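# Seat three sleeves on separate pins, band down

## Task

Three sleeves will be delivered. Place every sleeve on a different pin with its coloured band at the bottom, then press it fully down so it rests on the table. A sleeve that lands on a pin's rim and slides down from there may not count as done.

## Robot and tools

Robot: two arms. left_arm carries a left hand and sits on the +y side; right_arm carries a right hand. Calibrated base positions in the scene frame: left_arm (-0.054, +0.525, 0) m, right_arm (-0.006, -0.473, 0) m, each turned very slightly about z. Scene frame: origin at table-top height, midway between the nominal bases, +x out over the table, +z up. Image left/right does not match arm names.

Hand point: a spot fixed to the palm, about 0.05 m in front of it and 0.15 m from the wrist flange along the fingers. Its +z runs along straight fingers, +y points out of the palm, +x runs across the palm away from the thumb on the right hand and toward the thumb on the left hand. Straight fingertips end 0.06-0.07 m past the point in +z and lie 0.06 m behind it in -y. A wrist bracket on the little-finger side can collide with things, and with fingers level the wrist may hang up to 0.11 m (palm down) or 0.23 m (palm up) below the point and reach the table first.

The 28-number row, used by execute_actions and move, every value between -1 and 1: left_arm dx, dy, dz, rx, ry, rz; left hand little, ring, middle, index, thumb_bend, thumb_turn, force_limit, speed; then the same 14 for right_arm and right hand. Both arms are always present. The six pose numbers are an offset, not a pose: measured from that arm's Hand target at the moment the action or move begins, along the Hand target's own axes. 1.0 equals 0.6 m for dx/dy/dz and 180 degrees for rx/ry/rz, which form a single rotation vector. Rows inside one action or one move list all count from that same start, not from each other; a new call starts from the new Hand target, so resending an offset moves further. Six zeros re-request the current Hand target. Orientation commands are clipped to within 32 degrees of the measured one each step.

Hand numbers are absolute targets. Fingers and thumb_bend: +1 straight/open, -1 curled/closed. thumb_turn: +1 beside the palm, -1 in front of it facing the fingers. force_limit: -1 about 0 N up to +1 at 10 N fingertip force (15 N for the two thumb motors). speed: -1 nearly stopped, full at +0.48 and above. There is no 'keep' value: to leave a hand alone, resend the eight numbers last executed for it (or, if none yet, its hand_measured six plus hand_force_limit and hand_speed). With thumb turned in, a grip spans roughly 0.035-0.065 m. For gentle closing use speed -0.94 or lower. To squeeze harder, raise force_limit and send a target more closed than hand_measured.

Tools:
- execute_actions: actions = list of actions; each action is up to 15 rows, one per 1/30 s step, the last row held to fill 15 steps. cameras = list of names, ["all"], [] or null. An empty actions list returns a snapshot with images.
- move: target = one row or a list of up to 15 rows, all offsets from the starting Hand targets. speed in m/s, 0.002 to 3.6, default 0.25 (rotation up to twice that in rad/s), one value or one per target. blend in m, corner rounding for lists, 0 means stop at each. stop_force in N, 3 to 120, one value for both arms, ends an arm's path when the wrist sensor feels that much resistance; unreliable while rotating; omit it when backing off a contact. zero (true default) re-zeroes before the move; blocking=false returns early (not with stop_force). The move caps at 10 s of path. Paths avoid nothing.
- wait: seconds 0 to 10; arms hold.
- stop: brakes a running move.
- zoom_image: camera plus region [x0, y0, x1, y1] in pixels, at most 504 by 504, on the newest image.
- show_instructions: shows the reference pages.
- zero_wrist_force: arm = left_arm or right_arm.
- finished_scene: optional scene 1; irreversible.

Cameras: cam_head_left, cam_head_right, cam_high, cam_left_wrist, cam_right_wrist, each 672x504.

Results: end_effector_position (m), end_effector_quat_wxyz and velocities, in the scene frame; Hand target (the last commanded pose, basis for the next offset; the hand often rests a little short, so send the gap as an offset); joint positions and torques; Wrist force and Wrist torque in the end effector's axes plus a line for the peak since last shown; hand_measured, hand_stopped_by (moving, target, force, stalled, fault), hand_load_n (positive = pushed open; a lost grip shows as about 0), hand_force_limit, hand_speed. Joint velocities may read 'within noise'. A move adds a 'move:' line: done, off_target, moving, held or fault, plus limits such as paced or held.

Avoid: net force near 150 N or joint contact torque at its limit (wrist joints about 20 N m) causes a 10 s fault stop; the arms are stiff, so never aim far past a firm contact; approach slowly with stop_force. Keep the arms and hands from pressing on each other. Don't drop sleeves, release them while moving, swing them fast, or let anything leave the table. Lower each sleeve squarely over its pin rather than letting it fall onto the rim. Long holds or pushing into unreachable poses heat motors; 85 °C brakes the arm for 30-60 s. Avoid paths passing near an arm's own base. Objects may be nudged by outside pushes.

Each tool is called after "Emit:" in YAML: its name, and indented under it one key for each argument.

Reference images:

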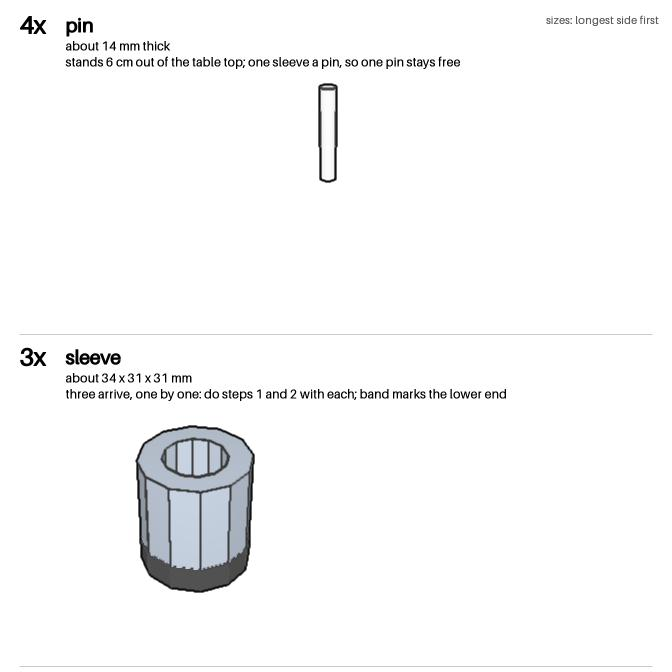

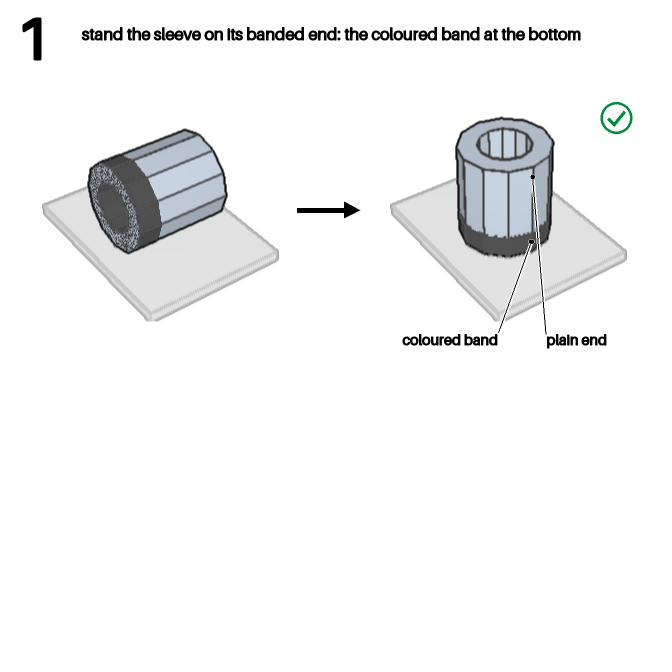

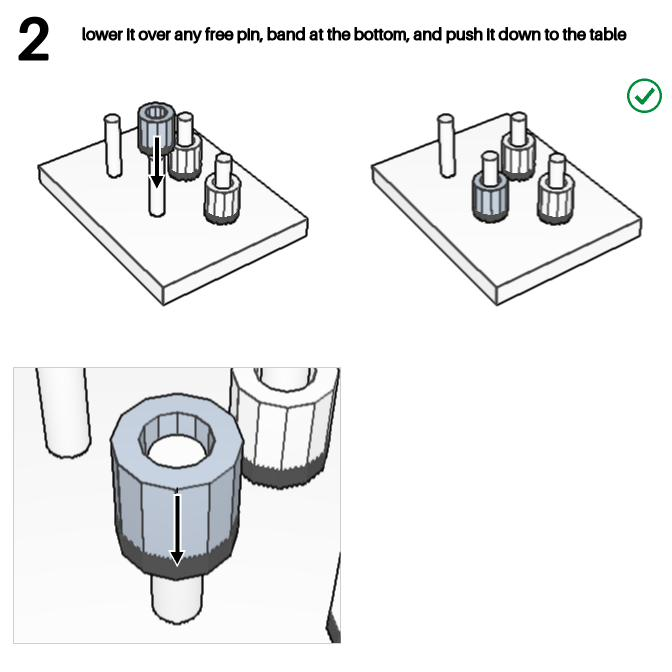

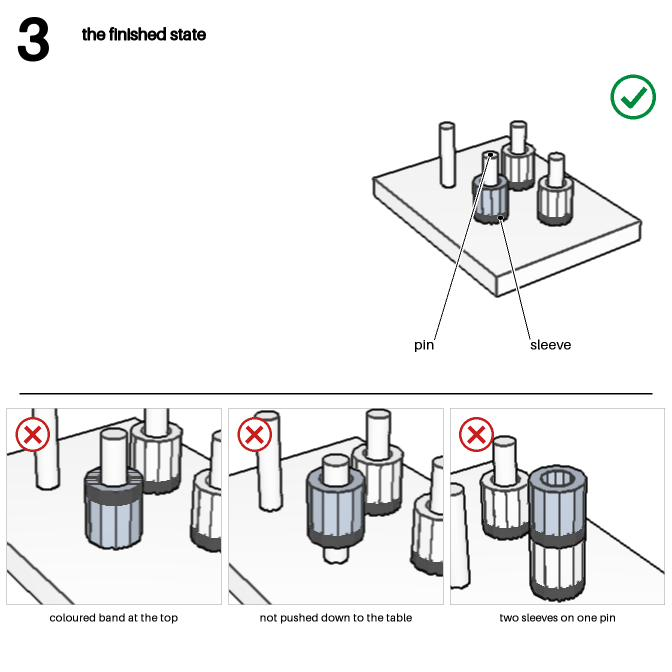

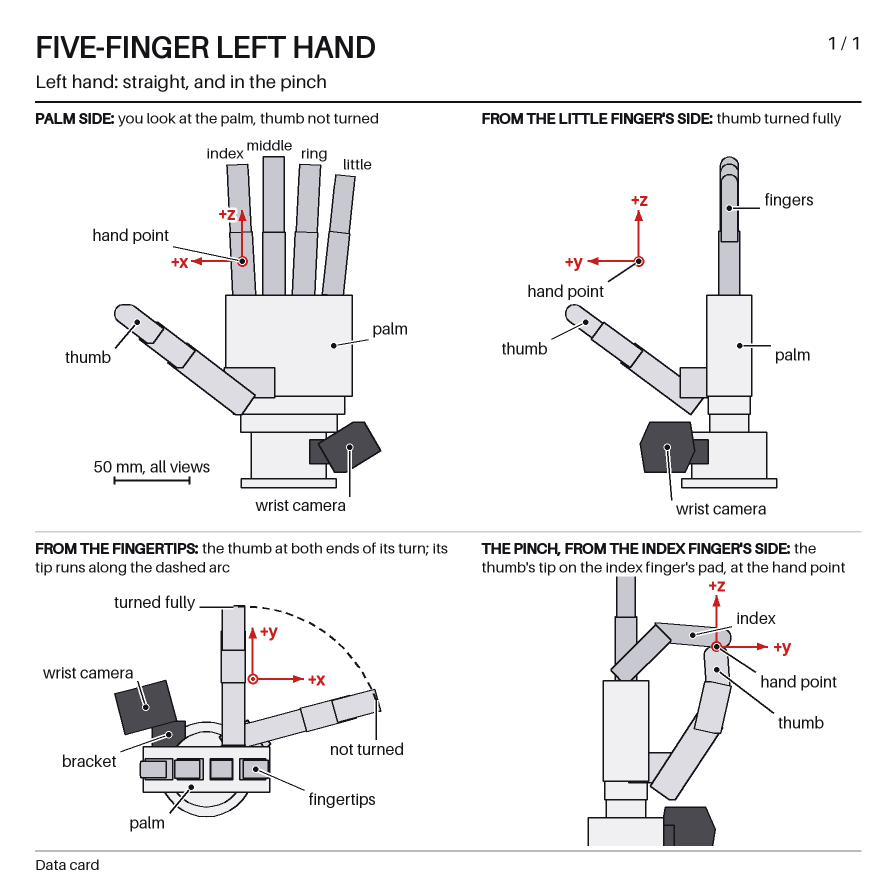

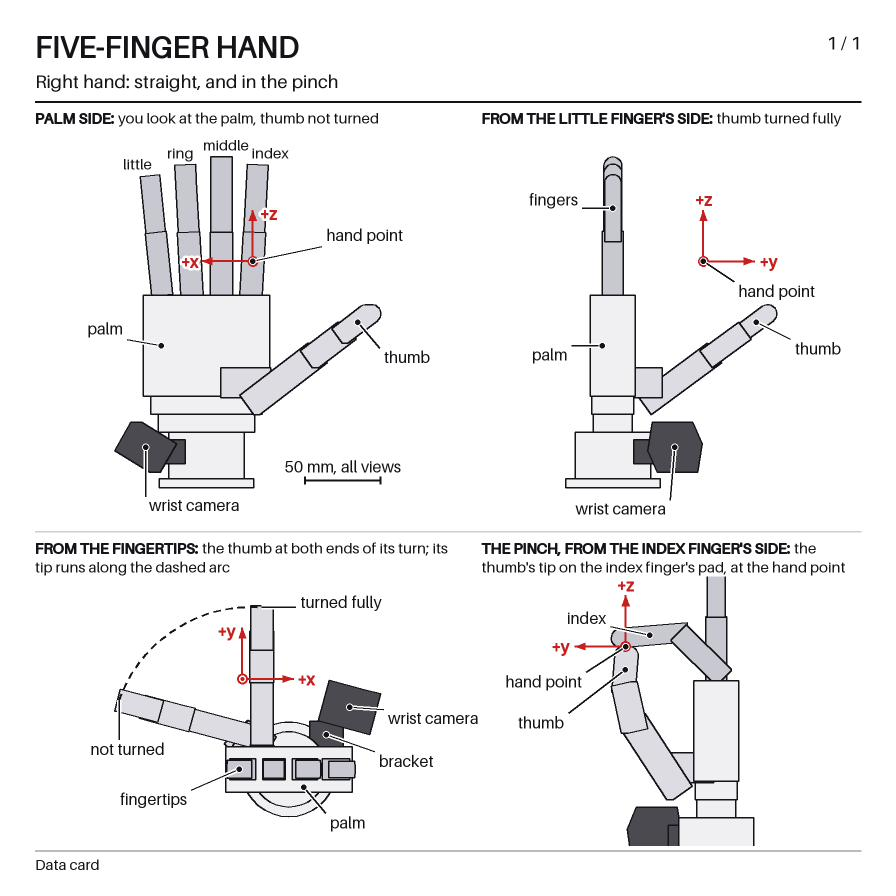

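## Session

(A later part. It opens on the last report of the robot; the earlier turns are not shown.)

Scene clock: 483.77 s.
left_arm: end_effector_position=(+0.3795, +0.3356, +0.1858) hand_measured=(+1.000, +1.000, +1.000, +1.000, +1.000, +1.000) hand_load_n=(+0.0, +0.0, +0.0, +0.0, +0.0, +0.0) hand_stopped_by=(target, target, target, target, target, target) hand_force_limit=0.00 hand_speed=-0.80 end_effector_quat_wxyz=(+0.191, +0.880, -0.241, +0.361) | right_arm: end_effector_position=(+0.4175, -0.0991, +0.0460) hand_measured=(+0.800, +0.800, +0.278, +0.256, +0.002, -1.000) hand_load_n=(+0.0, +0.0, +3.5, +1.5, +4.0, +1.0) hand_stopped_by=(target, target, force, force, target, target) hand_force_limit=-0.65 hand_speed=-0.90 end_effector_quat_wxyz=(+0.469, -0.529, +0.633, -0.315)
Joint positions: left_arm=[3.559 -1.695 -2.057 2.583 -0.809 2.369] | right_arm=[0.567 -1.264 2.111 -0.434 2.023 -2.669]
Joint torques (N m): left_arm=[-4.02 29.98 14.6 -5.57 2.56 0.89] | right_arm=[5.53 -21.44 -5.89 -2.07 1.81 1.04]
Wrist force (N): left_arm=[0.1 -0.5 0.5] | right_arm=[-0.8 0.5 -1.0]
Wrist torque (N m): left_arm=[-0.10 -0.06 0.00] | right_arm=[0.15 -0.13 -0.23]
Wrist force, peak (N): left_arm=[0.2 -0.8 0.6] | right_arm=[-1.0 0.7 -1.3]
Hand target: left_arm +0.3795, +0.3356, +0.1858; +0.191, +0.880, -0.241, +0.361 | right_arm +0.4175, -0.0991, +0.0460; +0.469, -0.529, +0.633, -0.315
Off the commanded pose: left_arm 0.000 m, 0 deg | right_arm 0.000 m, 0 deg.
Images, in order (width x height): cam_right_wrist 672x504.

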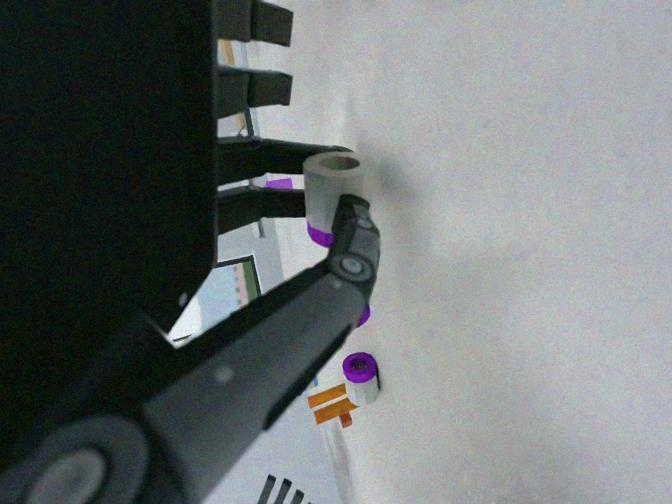

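Emit:
move:
  target:
    - [0,0,0,0,0,0,1,1,1,1,1,1,0,-0.8,-0.213,-0.1262,-0.0868,0.042,0.025,-0.254,0.8,0.8,-0.15,-0.2,0.0,-1,-0.65,-0.9]
    - [0,0,0,0,0,0,1,1,1,1,1,1,0,-0.8,-0.422,-0.012,0.0392,0.083,0.05,-0.5085,0.8,0.8,-0.15,-0.2,0.0,-1,-0.65,-0.9]
  speed: 0.28
  blend: [0.05,0]
  cameras: ["cam_right_wrist", "cam_left_wrist", "cam_high"]

Emit:
zoom_image:
  camera: "cam_left_wrist"
  region: [200, 80, 380, 215]

Emit:
zoom_image:
  camera: "cam_right_wrist"
  region: [220, 100, 472, 352]

Scene clock: 512.83 s.
left_arm: end_effector_position=(+0.3795, +0.3356, +0.1858) hand_measured=(+1.000, +1.000, +1.000, +1.000, +1.000, +1.000) hand_load_n=(+0.0, +0.0, +0.0, +0.0, -0.5, +0.0) hand_stopped_by=(target, target, target, target, target, target) hand_force_limit=0.00 hand_speed=-0.80 end_effector_quat_wxyz=(+0.191, +0.880, -0.241, +0.361) | right_arm: end_effector_position=(+0.4418, +0.1460, +0.1099) hand_measured=(+0.800, +0.800, +0.278, +0.256, +0.002, -1.000) hand_load_n=(+0.0, +0.0, +3.5, +2.0, +4.0, +1.0) hand_stopped_by=(target, target, force, force, target, target) hand_force_limit=-0.65 hand_speed=-0.90 end_effector_quat_wxyz=(-0.115, +0.739, -0.054, +0.662)
Joint positions: left_arm=[3.559 -1.695 -2.057 2.583 -0.809 2.369] | right_arm=[1.047 -0.71 1.139 -0.257 2.537 -4.327]
Joint torques (N m): left_arm=[-3.79 30.68 12.71 -5.52 2.65 0.89] | right_arm=[-7.05 -64.93 -25.01 1.66 3.12 -1.31]
Wrist force (N): left_arm=[0.3 -0.4 0.7] | right_arm=[1.2 1.8 0.8]
Wrist torque (N m): left_arm=[-0.11 -0.07 0.00] | right_arm=[-0.02 0.01 0.33]
Wrist force, peak (N): left_arm=[0.3 -0.6 0.8] | right_arm=[1.3 2.1 0.8]
Hand target: left_arm +0.3795, +0.3356, +0.1858; +0.191, +0.880, -0.241, +0.361 | right_arm +0.4419, +0.1459, +0.1099; -0.115, +0.739, -0.054, +0.662
Off the commanded pose: left_arm 0.000 m, 0 deg | right_arm 0.000 m, 0 deg.
move: done
Images, in order (width x height): cam_high 672x504, cam_left_wrist 672x504, cam_right_wrist 672x504.

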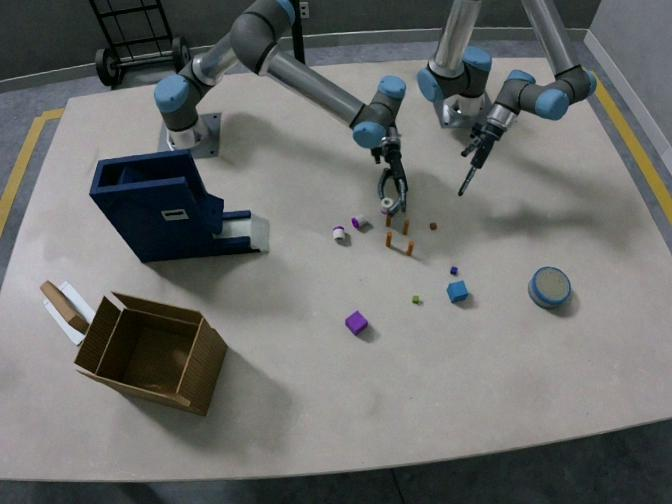

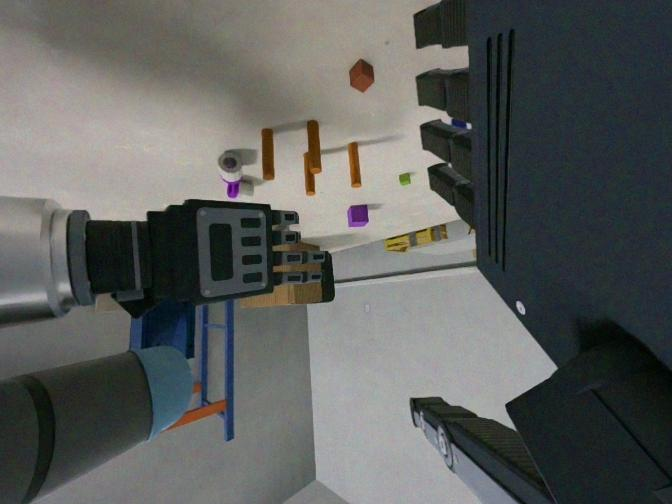

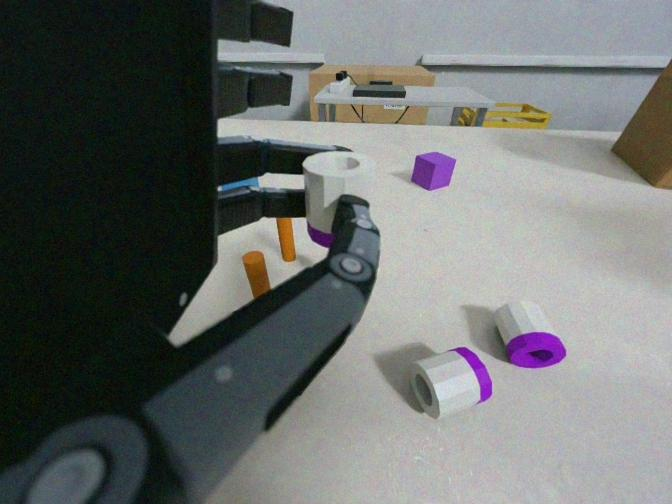

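Scaled by 2.800 from the camera's 672x504 image, which has a finer 960x720 frame.

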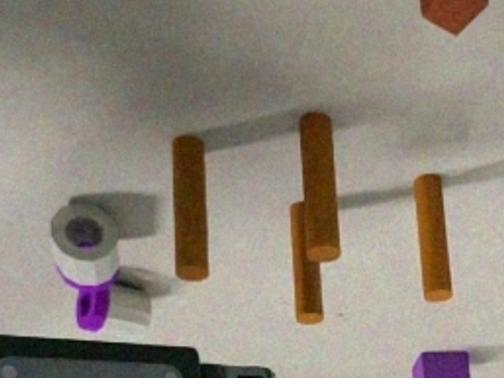

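Scaled by 2.000 from the camera's 672x504 image, which has a finer 960x720 frame.

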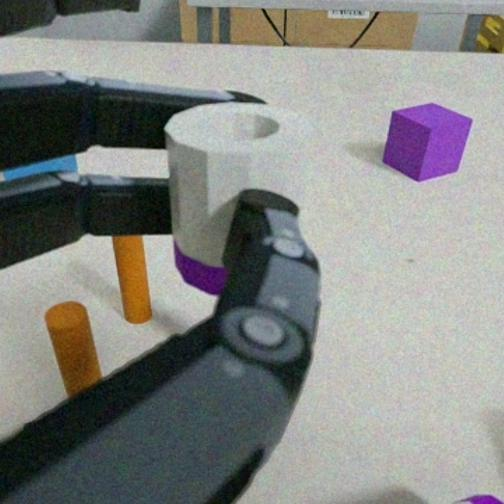

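Emit:
move:
  target: [0,0,0,0,0,0,1,1,1,1,1,1,0,-0.8,-0.0135,-0.0565,0.0058,0,0,0,0.8,0.8,-0.15,-0.2,0.0,-1,-0.65,-0.9]
  speed: 0.12
  cameras: ["cam_right_wrist"]

Emit:
zoom_image:
  camera: "cam_right_wrist"
  region: [220, 130, 472, 382]

Scene clock: 531.90 s.
left_arm: end_effector_position=(+0.3795, +0.3356, +0.1858) hand_measured=(+1.000, +1.000, +1.000, +1.000, +1.000, +1.000) hand_load_n=(+0.0, +0.0, +0.0, +0.0, +0.0, +0.0) hand_stopped_by=(target, target, target, target, target, target) hand_force_limit=0.00 hand_speed=-0.80 end_effector_quat_wxyz=(+0.191, +0.880, -0.241, +0.361) | right_arm: end_effector_position=(+0.4419, +0.1809, +0.1098) hand_measured=(+0.800, +0.800, +0.278, +0.256, +0.002, -1.000) hand_load_n=(+0.0, +0.0, +3.5, +1.5, +3.5, +1.5) hand_stopped_by=(target, target, force, force, target, target) hand_force_limit=-0.65 hand_speed=-0.90 end_effector_quat_wxyz=(-0.115, +0.739, -0.054, +0.662)
Joint positions: left_arm=[3.559 -1.695 -2.057 2.583 -0.809 2.369] | right_arm=[1.071 -0.623 0.972 -0.171 2.56 -4.319]
Joint torques (N m): left_arm=[-3.02 31.13 12.87 -5.53 2.66 0.82] | right_arm=[-7.59 -76.28 -27.16 -2.41 -1.4 -1.14]
Wrist force (N): left_arm=[0.2 -0.3 0.6] | right_arm=[1.3 1.8 0.6]
Wrist torque (N m): left_arm=[-0.09 -0.07 -0.01] | right_arm=[-0.02 0.00 0.33]
Wrist force, peak (N): left_arm=[0.1 -0.7 0.8] | right_arm=[1.5 2.7 1.0]
Hand target: left_arm +0.3795, +0.3356, +0.1858; +0.191, +0.880, -0.241, +0.361 | right_arm +0.4419, +0.1810, +0.1099; -0.115, +0.739, -0.054, +0.662
Off the commanded pose: left_arm 0.000 m, 0 deg | right_arm 0.000 m, 0 deg.
move: done
Images, in order (width x height): cam_right_wrist 672x504.

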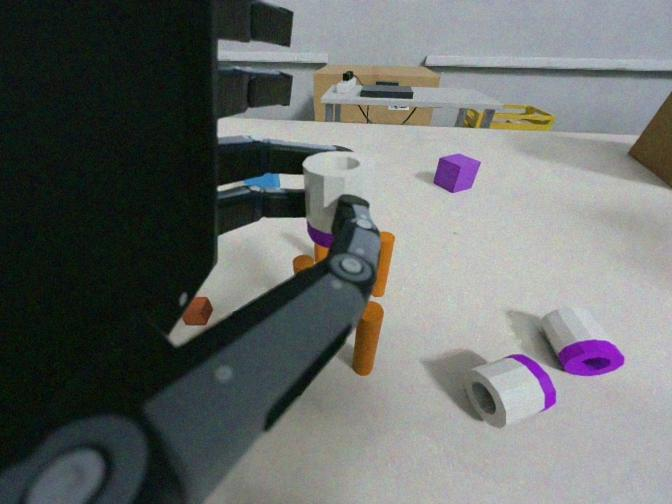

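Scaled by 2.000 from the camera's 672x504 image, which has a finer 960x720 frame.

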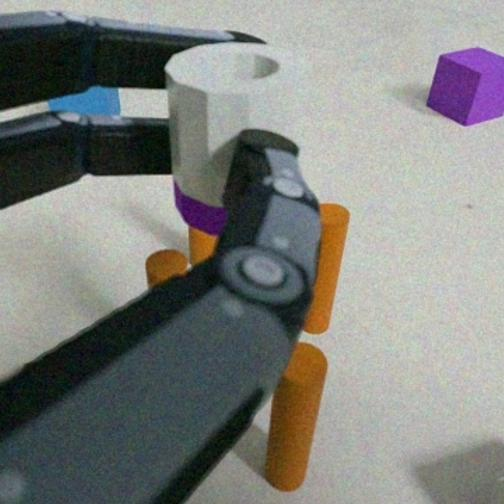

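Emit:
move:
  target: [0,0,0,0,0,0,1,1,1,1,1,1,0,-0.8,-0.0427,0.0432,-0.0167,0,0,0,0.8,0.8,-0.15,-0.2,0.0,-1,-0.65,-0.9]
  speed: 0.08
  cameras: ["cam_right_wrist", "cam_left_wrist", "cam_high"]

Emit:
zoom_image:
  camera: "cam_right_wrist"
  region: [220, 130, 472, 382]

Emit:
zoom_image:
  camera: "cam_high"
  region: [350, 170, 450, 270]

Scene clock: 544.43 s.
left_arm: end_effector_position=(+0.3795, +0.3356, +0.1858) hand_measured=(+1.000, +1.000, +1.000, +1.000, +1.000, +1.000) hand_load_n=(+0.0, +0.0, +0.0, +0.5, +0.0, +0.0) hand_stopped_by=(target, target, target, target, target, target) hand_force_limit=0.00 hand_speed=-0.80 end_effector_quat_wxyz=(+0.191, +0.880, -0.241, +0.361) | right_arm: end_effector_position=(+0.4309, +0.1608, +0.0802) hand_measured=(+0.800, +0.800, +0.278, +0.256, +0.002, -1.000) hand_load_n=(+0.0, +0.0, +3.5, +1.5, +4.0, +1.0) hand_stopped_by=(target, target, force, force, target, target) hand_force_limit=-0.65 hand_speed=-0.90 end_effector_quat_wxyz=(-0.115, +0.739, -0.054, +0.662)
Joint positions: left_arm=[3.559 -1.695 -2.057 2.583 -0.809 2.369] | right_arm=[1.072 -0.649 1.104 -0.278 2.561 -4.319]
Joint torques (N m): left_arm=[-2.98 31.77 12.16 -5.54 2.6 0.88] | right_arm=[4.46 -52.97 -26.09 1.27 -1.27 0.33]
Wrist force (N): left_arm=[0.3 -0.4 0.3] | right_arm=[1.2 1.7 0.7]
Wrist torque (N m): left_arm=[-0.09 -0.09 0.01] | right_arm=[-0.06 0.02 0.33]
Wrist force, peak (N): left_arm=[0.3 -0.7 0.8] | right_arm=[1.4 2.1 0.8]
Hand target: left_arm +0.3795, +0.3356, +0.1858; +0.191, +0.880, -0.241, +0.361 | right_arm +0.4309, +0.1608, +0.0799; -0.115, +0.739, -0.054, +0.662
Off the commanded pose: left_arm 0.000 m, 0 deg | right_arm 0.000 m, 0 deg.
move: done
Images, in order (width x height): cam_high 672x504, cam_left_wrist 672x504, cam_right_wrist 672x504.

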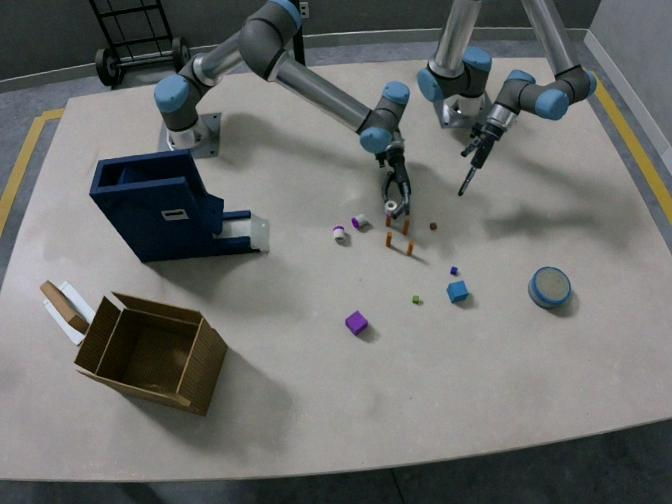

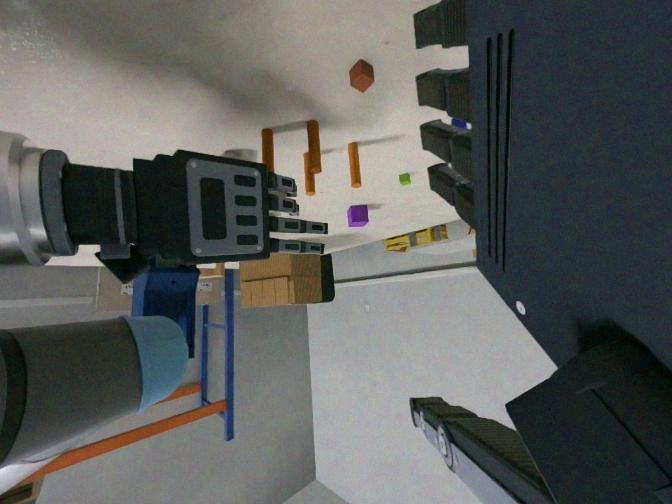

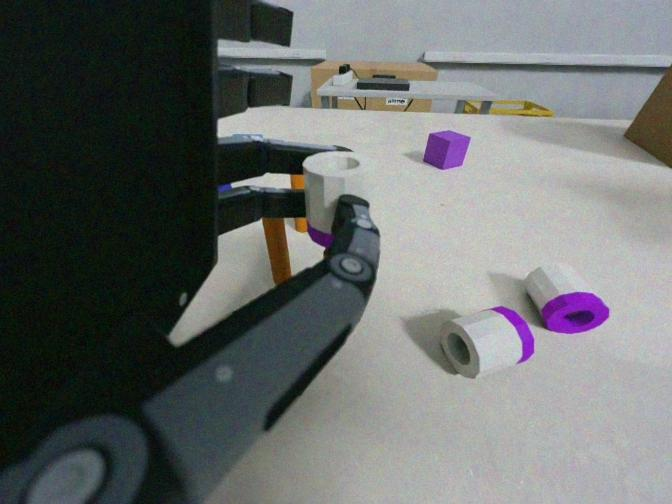

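Scaled by 2.000 from the camera's 672x504 image, which has a finer 960x720 frame.

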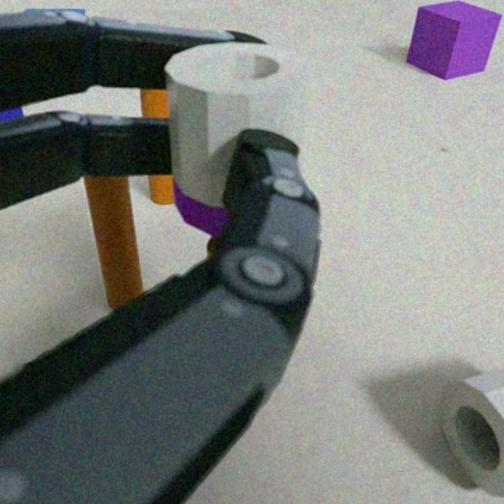

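Scaled by 5.040 from the camera's 672x504 image, which has a finer 960x720 frame.

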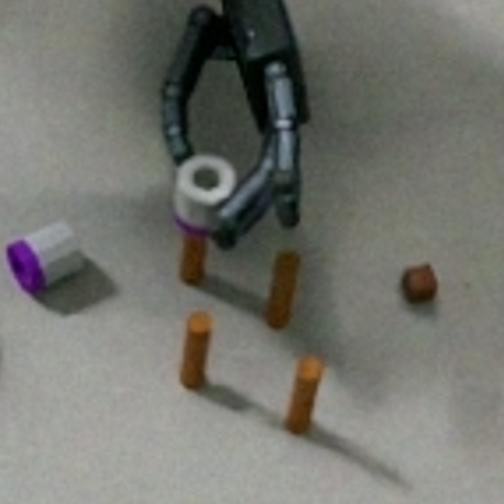

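Emit:
zoom_image:
  camera: "cam_right_wrist"
  region: [290, 190, 360, 290]

Scaled by 5.040 from the camera's 672x504 image, which has a finer 960x720 frame.

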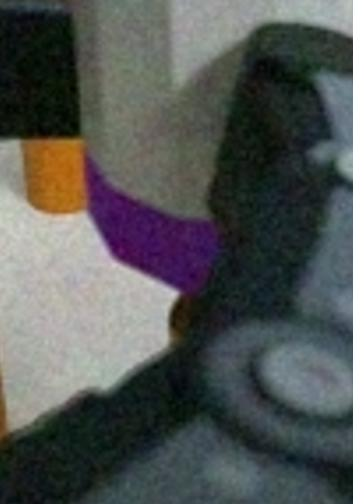

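Emit:
move:
  target: [0,0,0,0,0,0,1,1,1,1,1,1,0,-0.8,-0.0402,0.0101,0.0041,0,0,0,0.8,0.8,-0.15,-0.2,0.0,-1,-0.65,-0.9]
  speed: 0.015
  stop_force: 3
  cameras: ["cam_right_wrist", "cam_high"]

Emit:
zoom_image:
  camera: "cam_right_wrist"
  region: [290, 150, 390, 290]

Emit:
zoom_image:
  camera: "cam_high"
  region: [360, 180, 440, 260]

Scene clock: 582.13 s.
left_arm: end_effector_position=(+0.3795, +0.3356, +0.1858) hand_measured=(+1.000, +1.000, +1.000, +1.000, +1.000, +1.000) hand_load_n=(+0.0, +0.0, +0.0, +0.0, +0.0, +0.0) hand_stopped_by=(target, target, target, target, target, target) hand_force_limit=0.00 hand_speed=-0.80 end_effector_quat_wxyz=(+0.191, +0.880, -0.241, +0.361) | right_arm: end_effector_position=(+0.4309, +0.1608, +0.0697) hand_measured=(+0.800, +0.800, +0.278, +0.256, +0.002, -1.000) hand_load_n=(+0.0, +0.0, +3.0, +2.5, +3.5, +0.5) hand_stopped_by=(target, target, force, force, target, target) hand_force_limit=-0.65 hand_speed=-0.90 end_effector_quat_wxyz=(-0.115, +0.739, -0.054, +0.662)
Joint positions: left_arm=[3.559 -1.695 -2.057 2.583 -0.809 2.369] | right_arm=[1.072 -0.636 1.11 -0.295 2.561 -4.319]
Joint torques (N m): left_arm=[-2 32.67 10.44 -5.64 2.6 0.88] | right_arm=[-4.99 -77.73 -32.67 1.69 -1.36 0.89]
Wrist force (N): left_arm=[0.2 -0.5 0.8] | right_arm=[1.3 1.5 0.6]
Wrist torque (N m): left_arm=[-0.12 -0.07 0.00] | right_arm=[-0.08 0.00 0.32]
Wrist force, peak (N): left_arm=[0.1 -0.6 0.8] | right_arm=[5.3 1.1 -0.8]
Hand target: left_arm +0.3795, +0.3356, +0.1858; +0.191, +0.880, -0.241, +0.361 | right_arm +0.4309, +0.1608, +0.0697; -0.115, +0.739, -0.054, +0.662 (not the last commanded pose)
Off the commanded pose: left_arm 0.000 m, 0 deg | right_arm 0.015 m, 0 deg.
move: contact (right_arm)
Images, in order (width x height): cam_high 672x504, cam_right_wrist 672x504.

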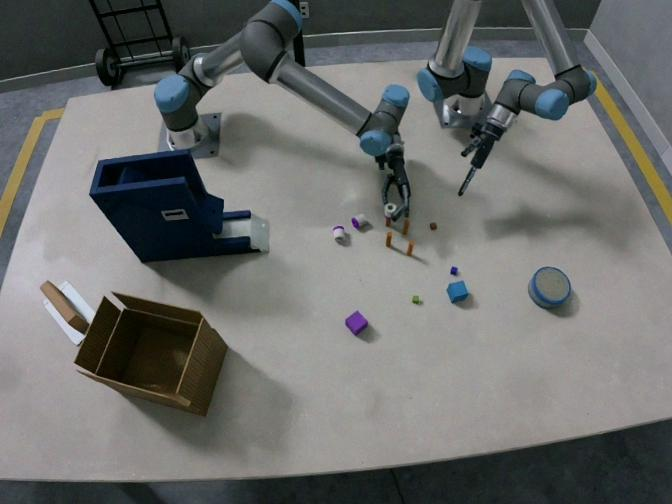

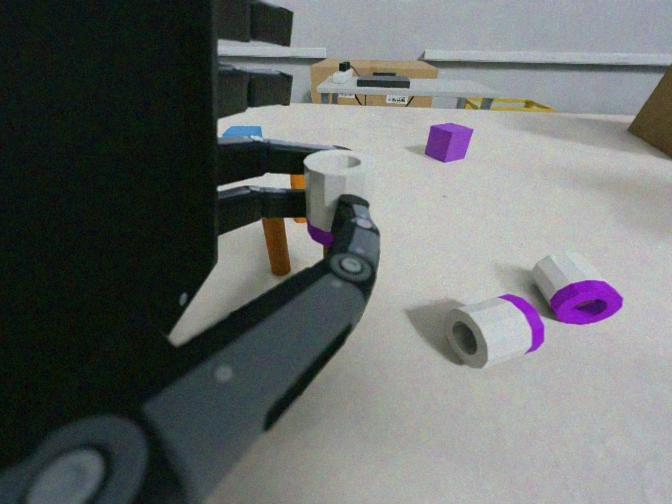

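Scaled by 3.600 from the camera's 672x504 image, which has a finer 960x720 frame.

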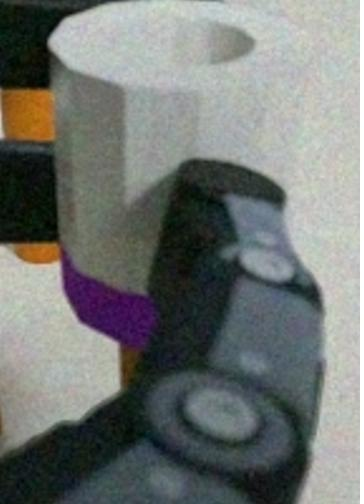

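Scaled by 6.300 from the camera's 672x504 image, which has a finer 960x720 frame.

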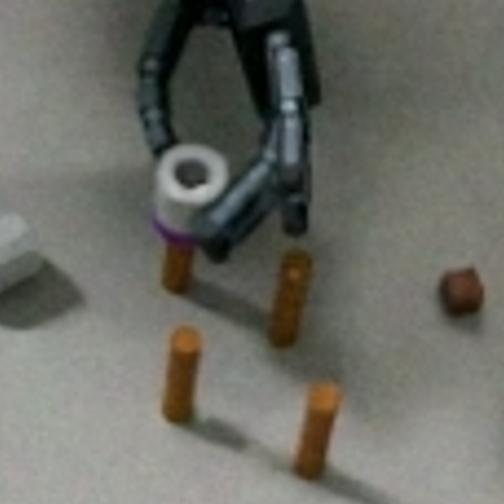

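Emit:
move:
  target:
    - [0,0,0,0,0,0,1,1,1,1,1,1,0,-0.8,0.0048,-0.0012,-0.0005,0,0,0,0.8,0.8,-0.15,-0.2,0.0,-1,-0.65,-0.9]
    - [0,0,0,0,0,0,1,1,1,1,1,1,0,-0.8,0.0038,-0.0018,-0.0088,0,0,0,0.8,0.8,-0.15,-0.2,0.0,-1,-0.65,-0.9]
  speed: 0.04

Emit:
move:
  target: [0,0,0,0,0,0,1,1,1,1,1,1,0,-0.8,-0.0402,0.0101,0.0041,0,0,0,0.8,0.8,-0.15,-0.2,0.0,-1,-0.65,-0.9]
  speed: 0.015
  stop_force: 3
  cameras: ["cam_right_wrist", "cam_high"]

Emit:
zoom_image:
  camera: "cam_high"
  region: [360, 180, 440, 260]

Emit:
zoom_image:
  camera: "cam_right_wrist"
  region: [250, 130, 390, 290]

Scene clock: 593.90 s.
left_arm: end_effector_position=(+0.3795, +0.3356, +0.1858) hand_measured=(+1.000, +1.000, +1.000, +1.000, +1.000, +1.000) hand_load_n=(+0.0, +0.0, +0.0, +0.0, +0.0, +0.0) hand_stopped_by=(target, target, target, target, target, target) hand_force_limit=0.00 hand_speed=-0.80 end_effector_quat_wxyz=(+0.191, +0.880, -0.241, +0.361) | right_arm: end_effector_position=(+0.4257, +0.1607, +0.0727) hand_measured=(+0.800, +0.800, +0.278, +0.256, +0.002, -1.000) hand_load_n=(+0.0, +0.0, +2.5, +2.5, +3.5, +0.5) hand_stopped_by=(target, target, force, force, target, target) hand_force_limit=-0.65 hand_speed=-0.90 end_effector_quat_wxyz=(-0.115, +0.739, -0.054, +0.662)
Joint positions: left_arm=[3.559 -1.695 -2.057 2.583 -0.809 2.369] | right_arm=[1.079 -0.643 1.114 -0.291 2.568 -4.317]
Joint torques (N m): left_arm=[-1.65 32.96 10.3 -5.52 2.64 0.75] | right_arm=[-4.97 -62.32 -30.02 -2.61 -1.2 -0.16]
Wrist force (N): left_arm=[0.1 -0.3 0.5] | right_arm=[1.2 1.9 0.6]
Wrist torque (N m): left_arm=[-0.09 -0.06 -0.01] | right_arm=[-0.03 0.02 0.16]
Wrist force, peak (N): left_arm=[0.4 -0.7 0.7] | right_arm=[1.4 2.0 0.8]
Hand target: left_arm +0.3795, +0.3356, +0.1858; +0.191, +0.880, -0.241, +0.361 | right_arm +0.4258, +0.1608, +0.0727; -0.115, +0.739, -0.054, +0.662
Off the commanded pose: left_arm 0.000 m, 0 deg | right_arm 0.000 m, 0 deg.
move: done

Scene clock: 596.73 s.
left_arm: end_effector_position=(+0.3795, +0.3356, +0.1858) hand_measured=(+1.000, +1.000, +1.000, +1.000, +1.000, +1.000) hand_load_n=(+0.0, +0.0, +0.5, +0.0, +0.0, +0.0) hand_stopped_by=(target, target, target, target, target, target) hand_force_limit=0.00 hand_speed=-0.80 end_effector_quat_wxyz=(+0.191, +0.880, -0.241, +0.361) | right_arm: end_effector_position=(+0.4259, +0.1607, +0.0477) hand_measured=(+0.800, +0.800, +0.278, +0.256, +0.002, -1.000) hand_load_n=(+0.0, +0.0, +2.5, +2.0, +3.5, +0.5) hand_stopped_by=(target, target, force, force, target, target) hand_force_limit=-0.65 hand_speed=-0.90 end_effector_quat_wxyz=(-0.115, +0.739, -0.054, +0.662)
Joint positions: left_arm=[3.559 -1.695 -2.057 2.583 -0.809 2.369] | right_arm=[1.078 -0.612 1.125 -0.333 2.568 -4.317]
Joint torques (N m): left_arm=[-1.92 32.66 10.54 -5.57 2.71 0.8] | right_arm=[-7.13 -77.34 -27.85 1.68 -1.51 -0.87]
Wrist force (N): left_arm=[0.3 -0.5 0.5] | right_arm=[1.0 1.6 0.6]
Wrist torque (N m): left_arm=[-0.11 -0.08 0.01] | right_arm=[-0.08 0.06 0.15]
Wrist force, peak (N): left_arm=[0.2 -0.7 0.7] | right_arm=[1.7 2.0 0.6]
Hand target: left_arm +0.3795, +0.3356, +0.1858; +0.191, +0.880, -0.241, +0.361 | right_arm +0.4259, +0.1608, +0.0477; -0.115, +0.739, -0.054, +0.662
Off the commanded pose: left_arm 0.000 m, 0 deg | right_arm 0.000 m, 0 deg.
move: done
Images, in order (width x height): cam_high 672x504, cam_right_wrist 672x504.

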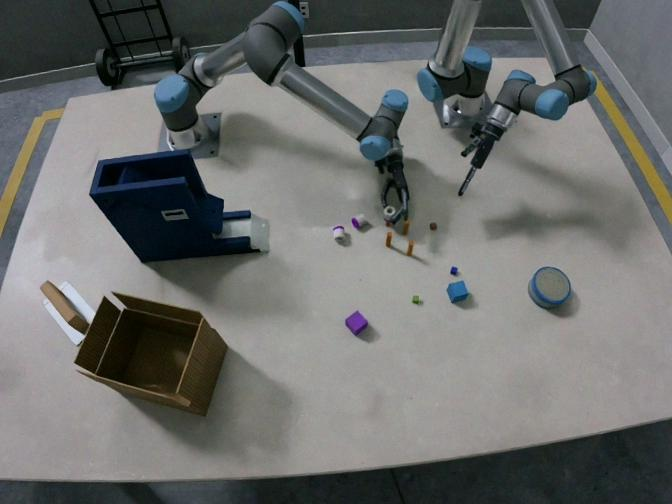

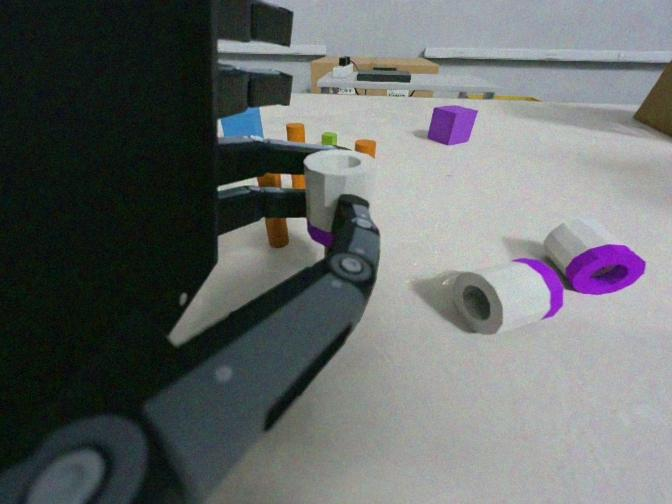

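Scaled by 6.300 from the camera's 672x504 image, which has a finer 960x720 frame.

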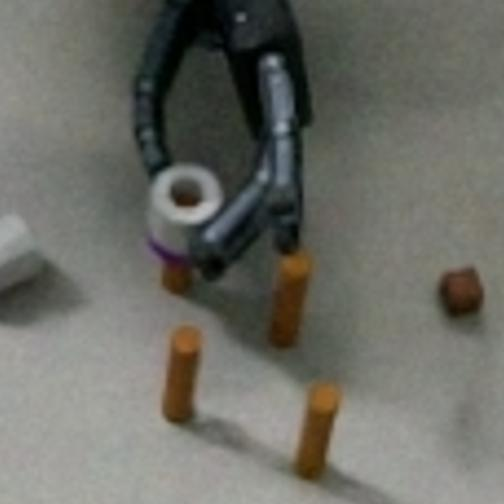

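Scaled by 3.150 from the camera's 672x504 image, which has a finer 960x720 frame.

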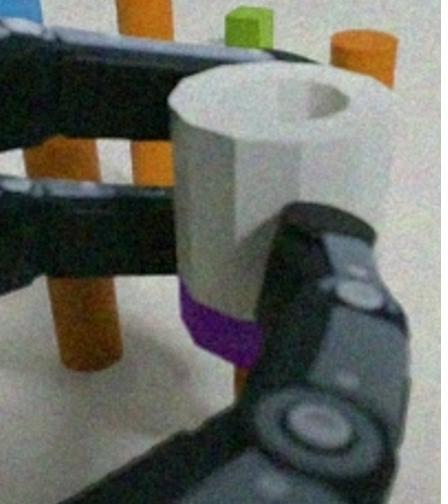

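Emit:
move:
  target: [0,0,0,0,0,0,1,1,1,1,1,1,0,-0.8,-0.0559,0.014,0.0057,0,0,0,0.8,0.8,-0.15,-0.2,0.0,-1,-0.65,-0.9]
  speed: 0.025
  stop_force: 4
  cameras: ["cam_right_wrist", "cam_high", "cam_left_wrist"]

Emit:
zoom_image:
  camera: "cam_right_wrist"
  region: [250, 130, 390, 290]

Emit:
zoom_image:
  camera: "cam_high"
  region: [360, 180, 440, 260]

Scene clock: 607.37 s.
left_arm: end_effector_position=(+0.3795, +0.3356, +0.1858) hand_measured=(+1.000, +1.000, +1.000, +1.000, +1.000, +1.000) hand_load_n=(+0.0, +0.0, +0.0, +0.0, +0.0, +0.0) hand_stopped_by=(target, target, target, target, target, target) hand_force_limit=0.00 hand_speed=-0.80 end_effector_quat_wxyz=(+0.191, +0.880, -0.241, +0.361) | right_arm: end_effector_position=(+0.4259, +0.1607, +0.0213) hand_measured=(+0.800, +0.800, +0.278, +0.256, +0.002, -1.000) hand_load_n=(+0.0, +0.0, +2.0, +3.0, +3.0, +0.0) hand_stopped_by=(target, target, force, force, target, target) hand_force_limit=-0.65 hand_speed=-0.90 end_effector_quat_wxyz=(-0.115, +0.739, -0.054, +0.662)
Joint positions: left_arm=[3.559 -1.695 -2.057 2.583 -0.809 2.369] | right_arm=[1.078 -0.577 1.132 -0.375 2.568 -4.317]
Joint torques (N m): left_arm=[-1.21 33.18 10.45 -5.57 2.67 0.76] | right_arm=[-5.34 -78.78 -31.5 -2.22 -1.32 0.68]
Wrist force (N): left_arm=[0.2 -0.3 0.6] | right_arm=[0.4 0.8 0.0]
Wrist torque (N m): left_arm=[-0.08 -0.06 -0.01] | right_arm=[-0.06 0.12 0.13]
Wrist force, peak (N): left_arm=[0.4 -0.6 0.7] | right_arm=[10.7 0.4 -5.6]
Hand target: left_arm +0.3795, +0.3356, +0.1858; +0.191, +0.880, -0.241, +0.361 | right_arm +0.4259, +0.1607, +0.0213; -0.115, +0.739, -0.054, +0.662 (not the last commanded pose)
Off the commanded pose: left_arm 0.000 m, 0 deg | right_arm 0.008 m, 0 deg.
move: contact (right_arm)
Images, in order (width x height): cam_high 672x504, cam_left_wrist 672x504, cam_right_wrist 672x504.

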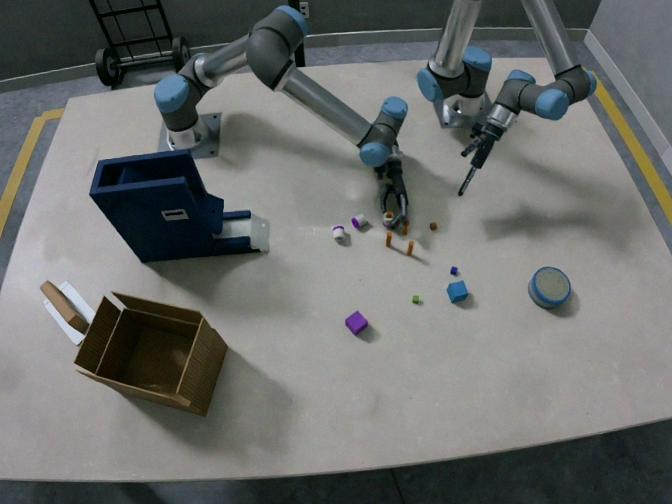

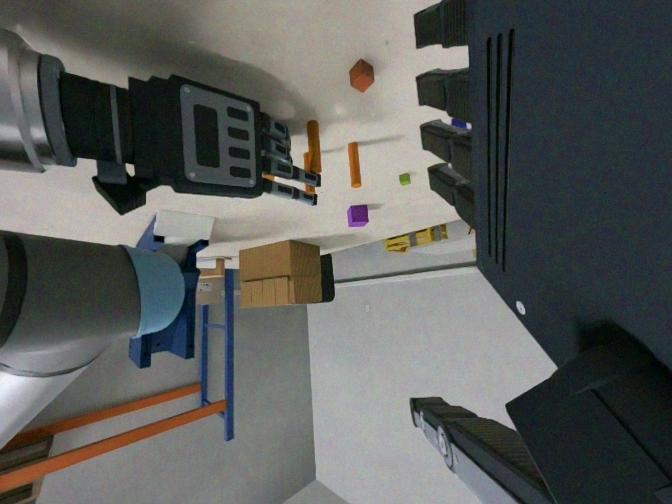

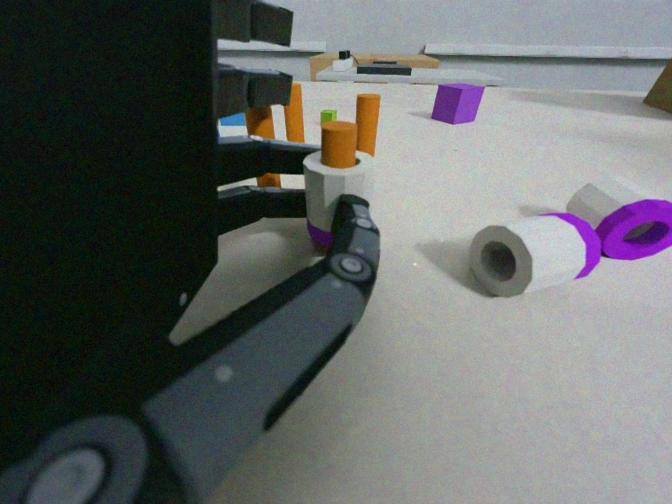

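Scaled by 3.150 from the camera's 672x504 image, which has a finer 960x720 frame.

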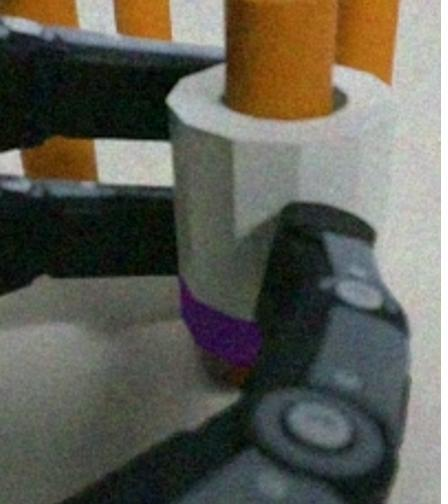

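Scaled by 6.300 from the camera's 672x504 image, which has a finer 960x720 frame.

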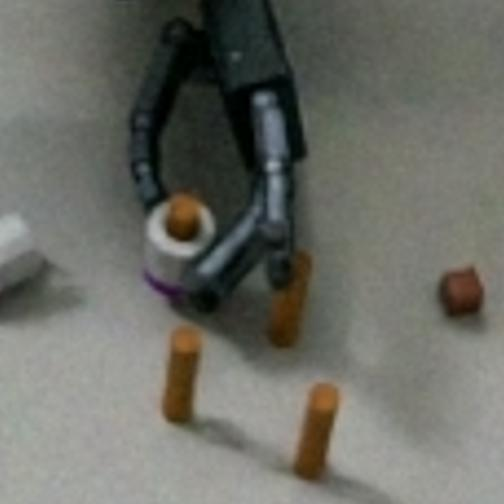

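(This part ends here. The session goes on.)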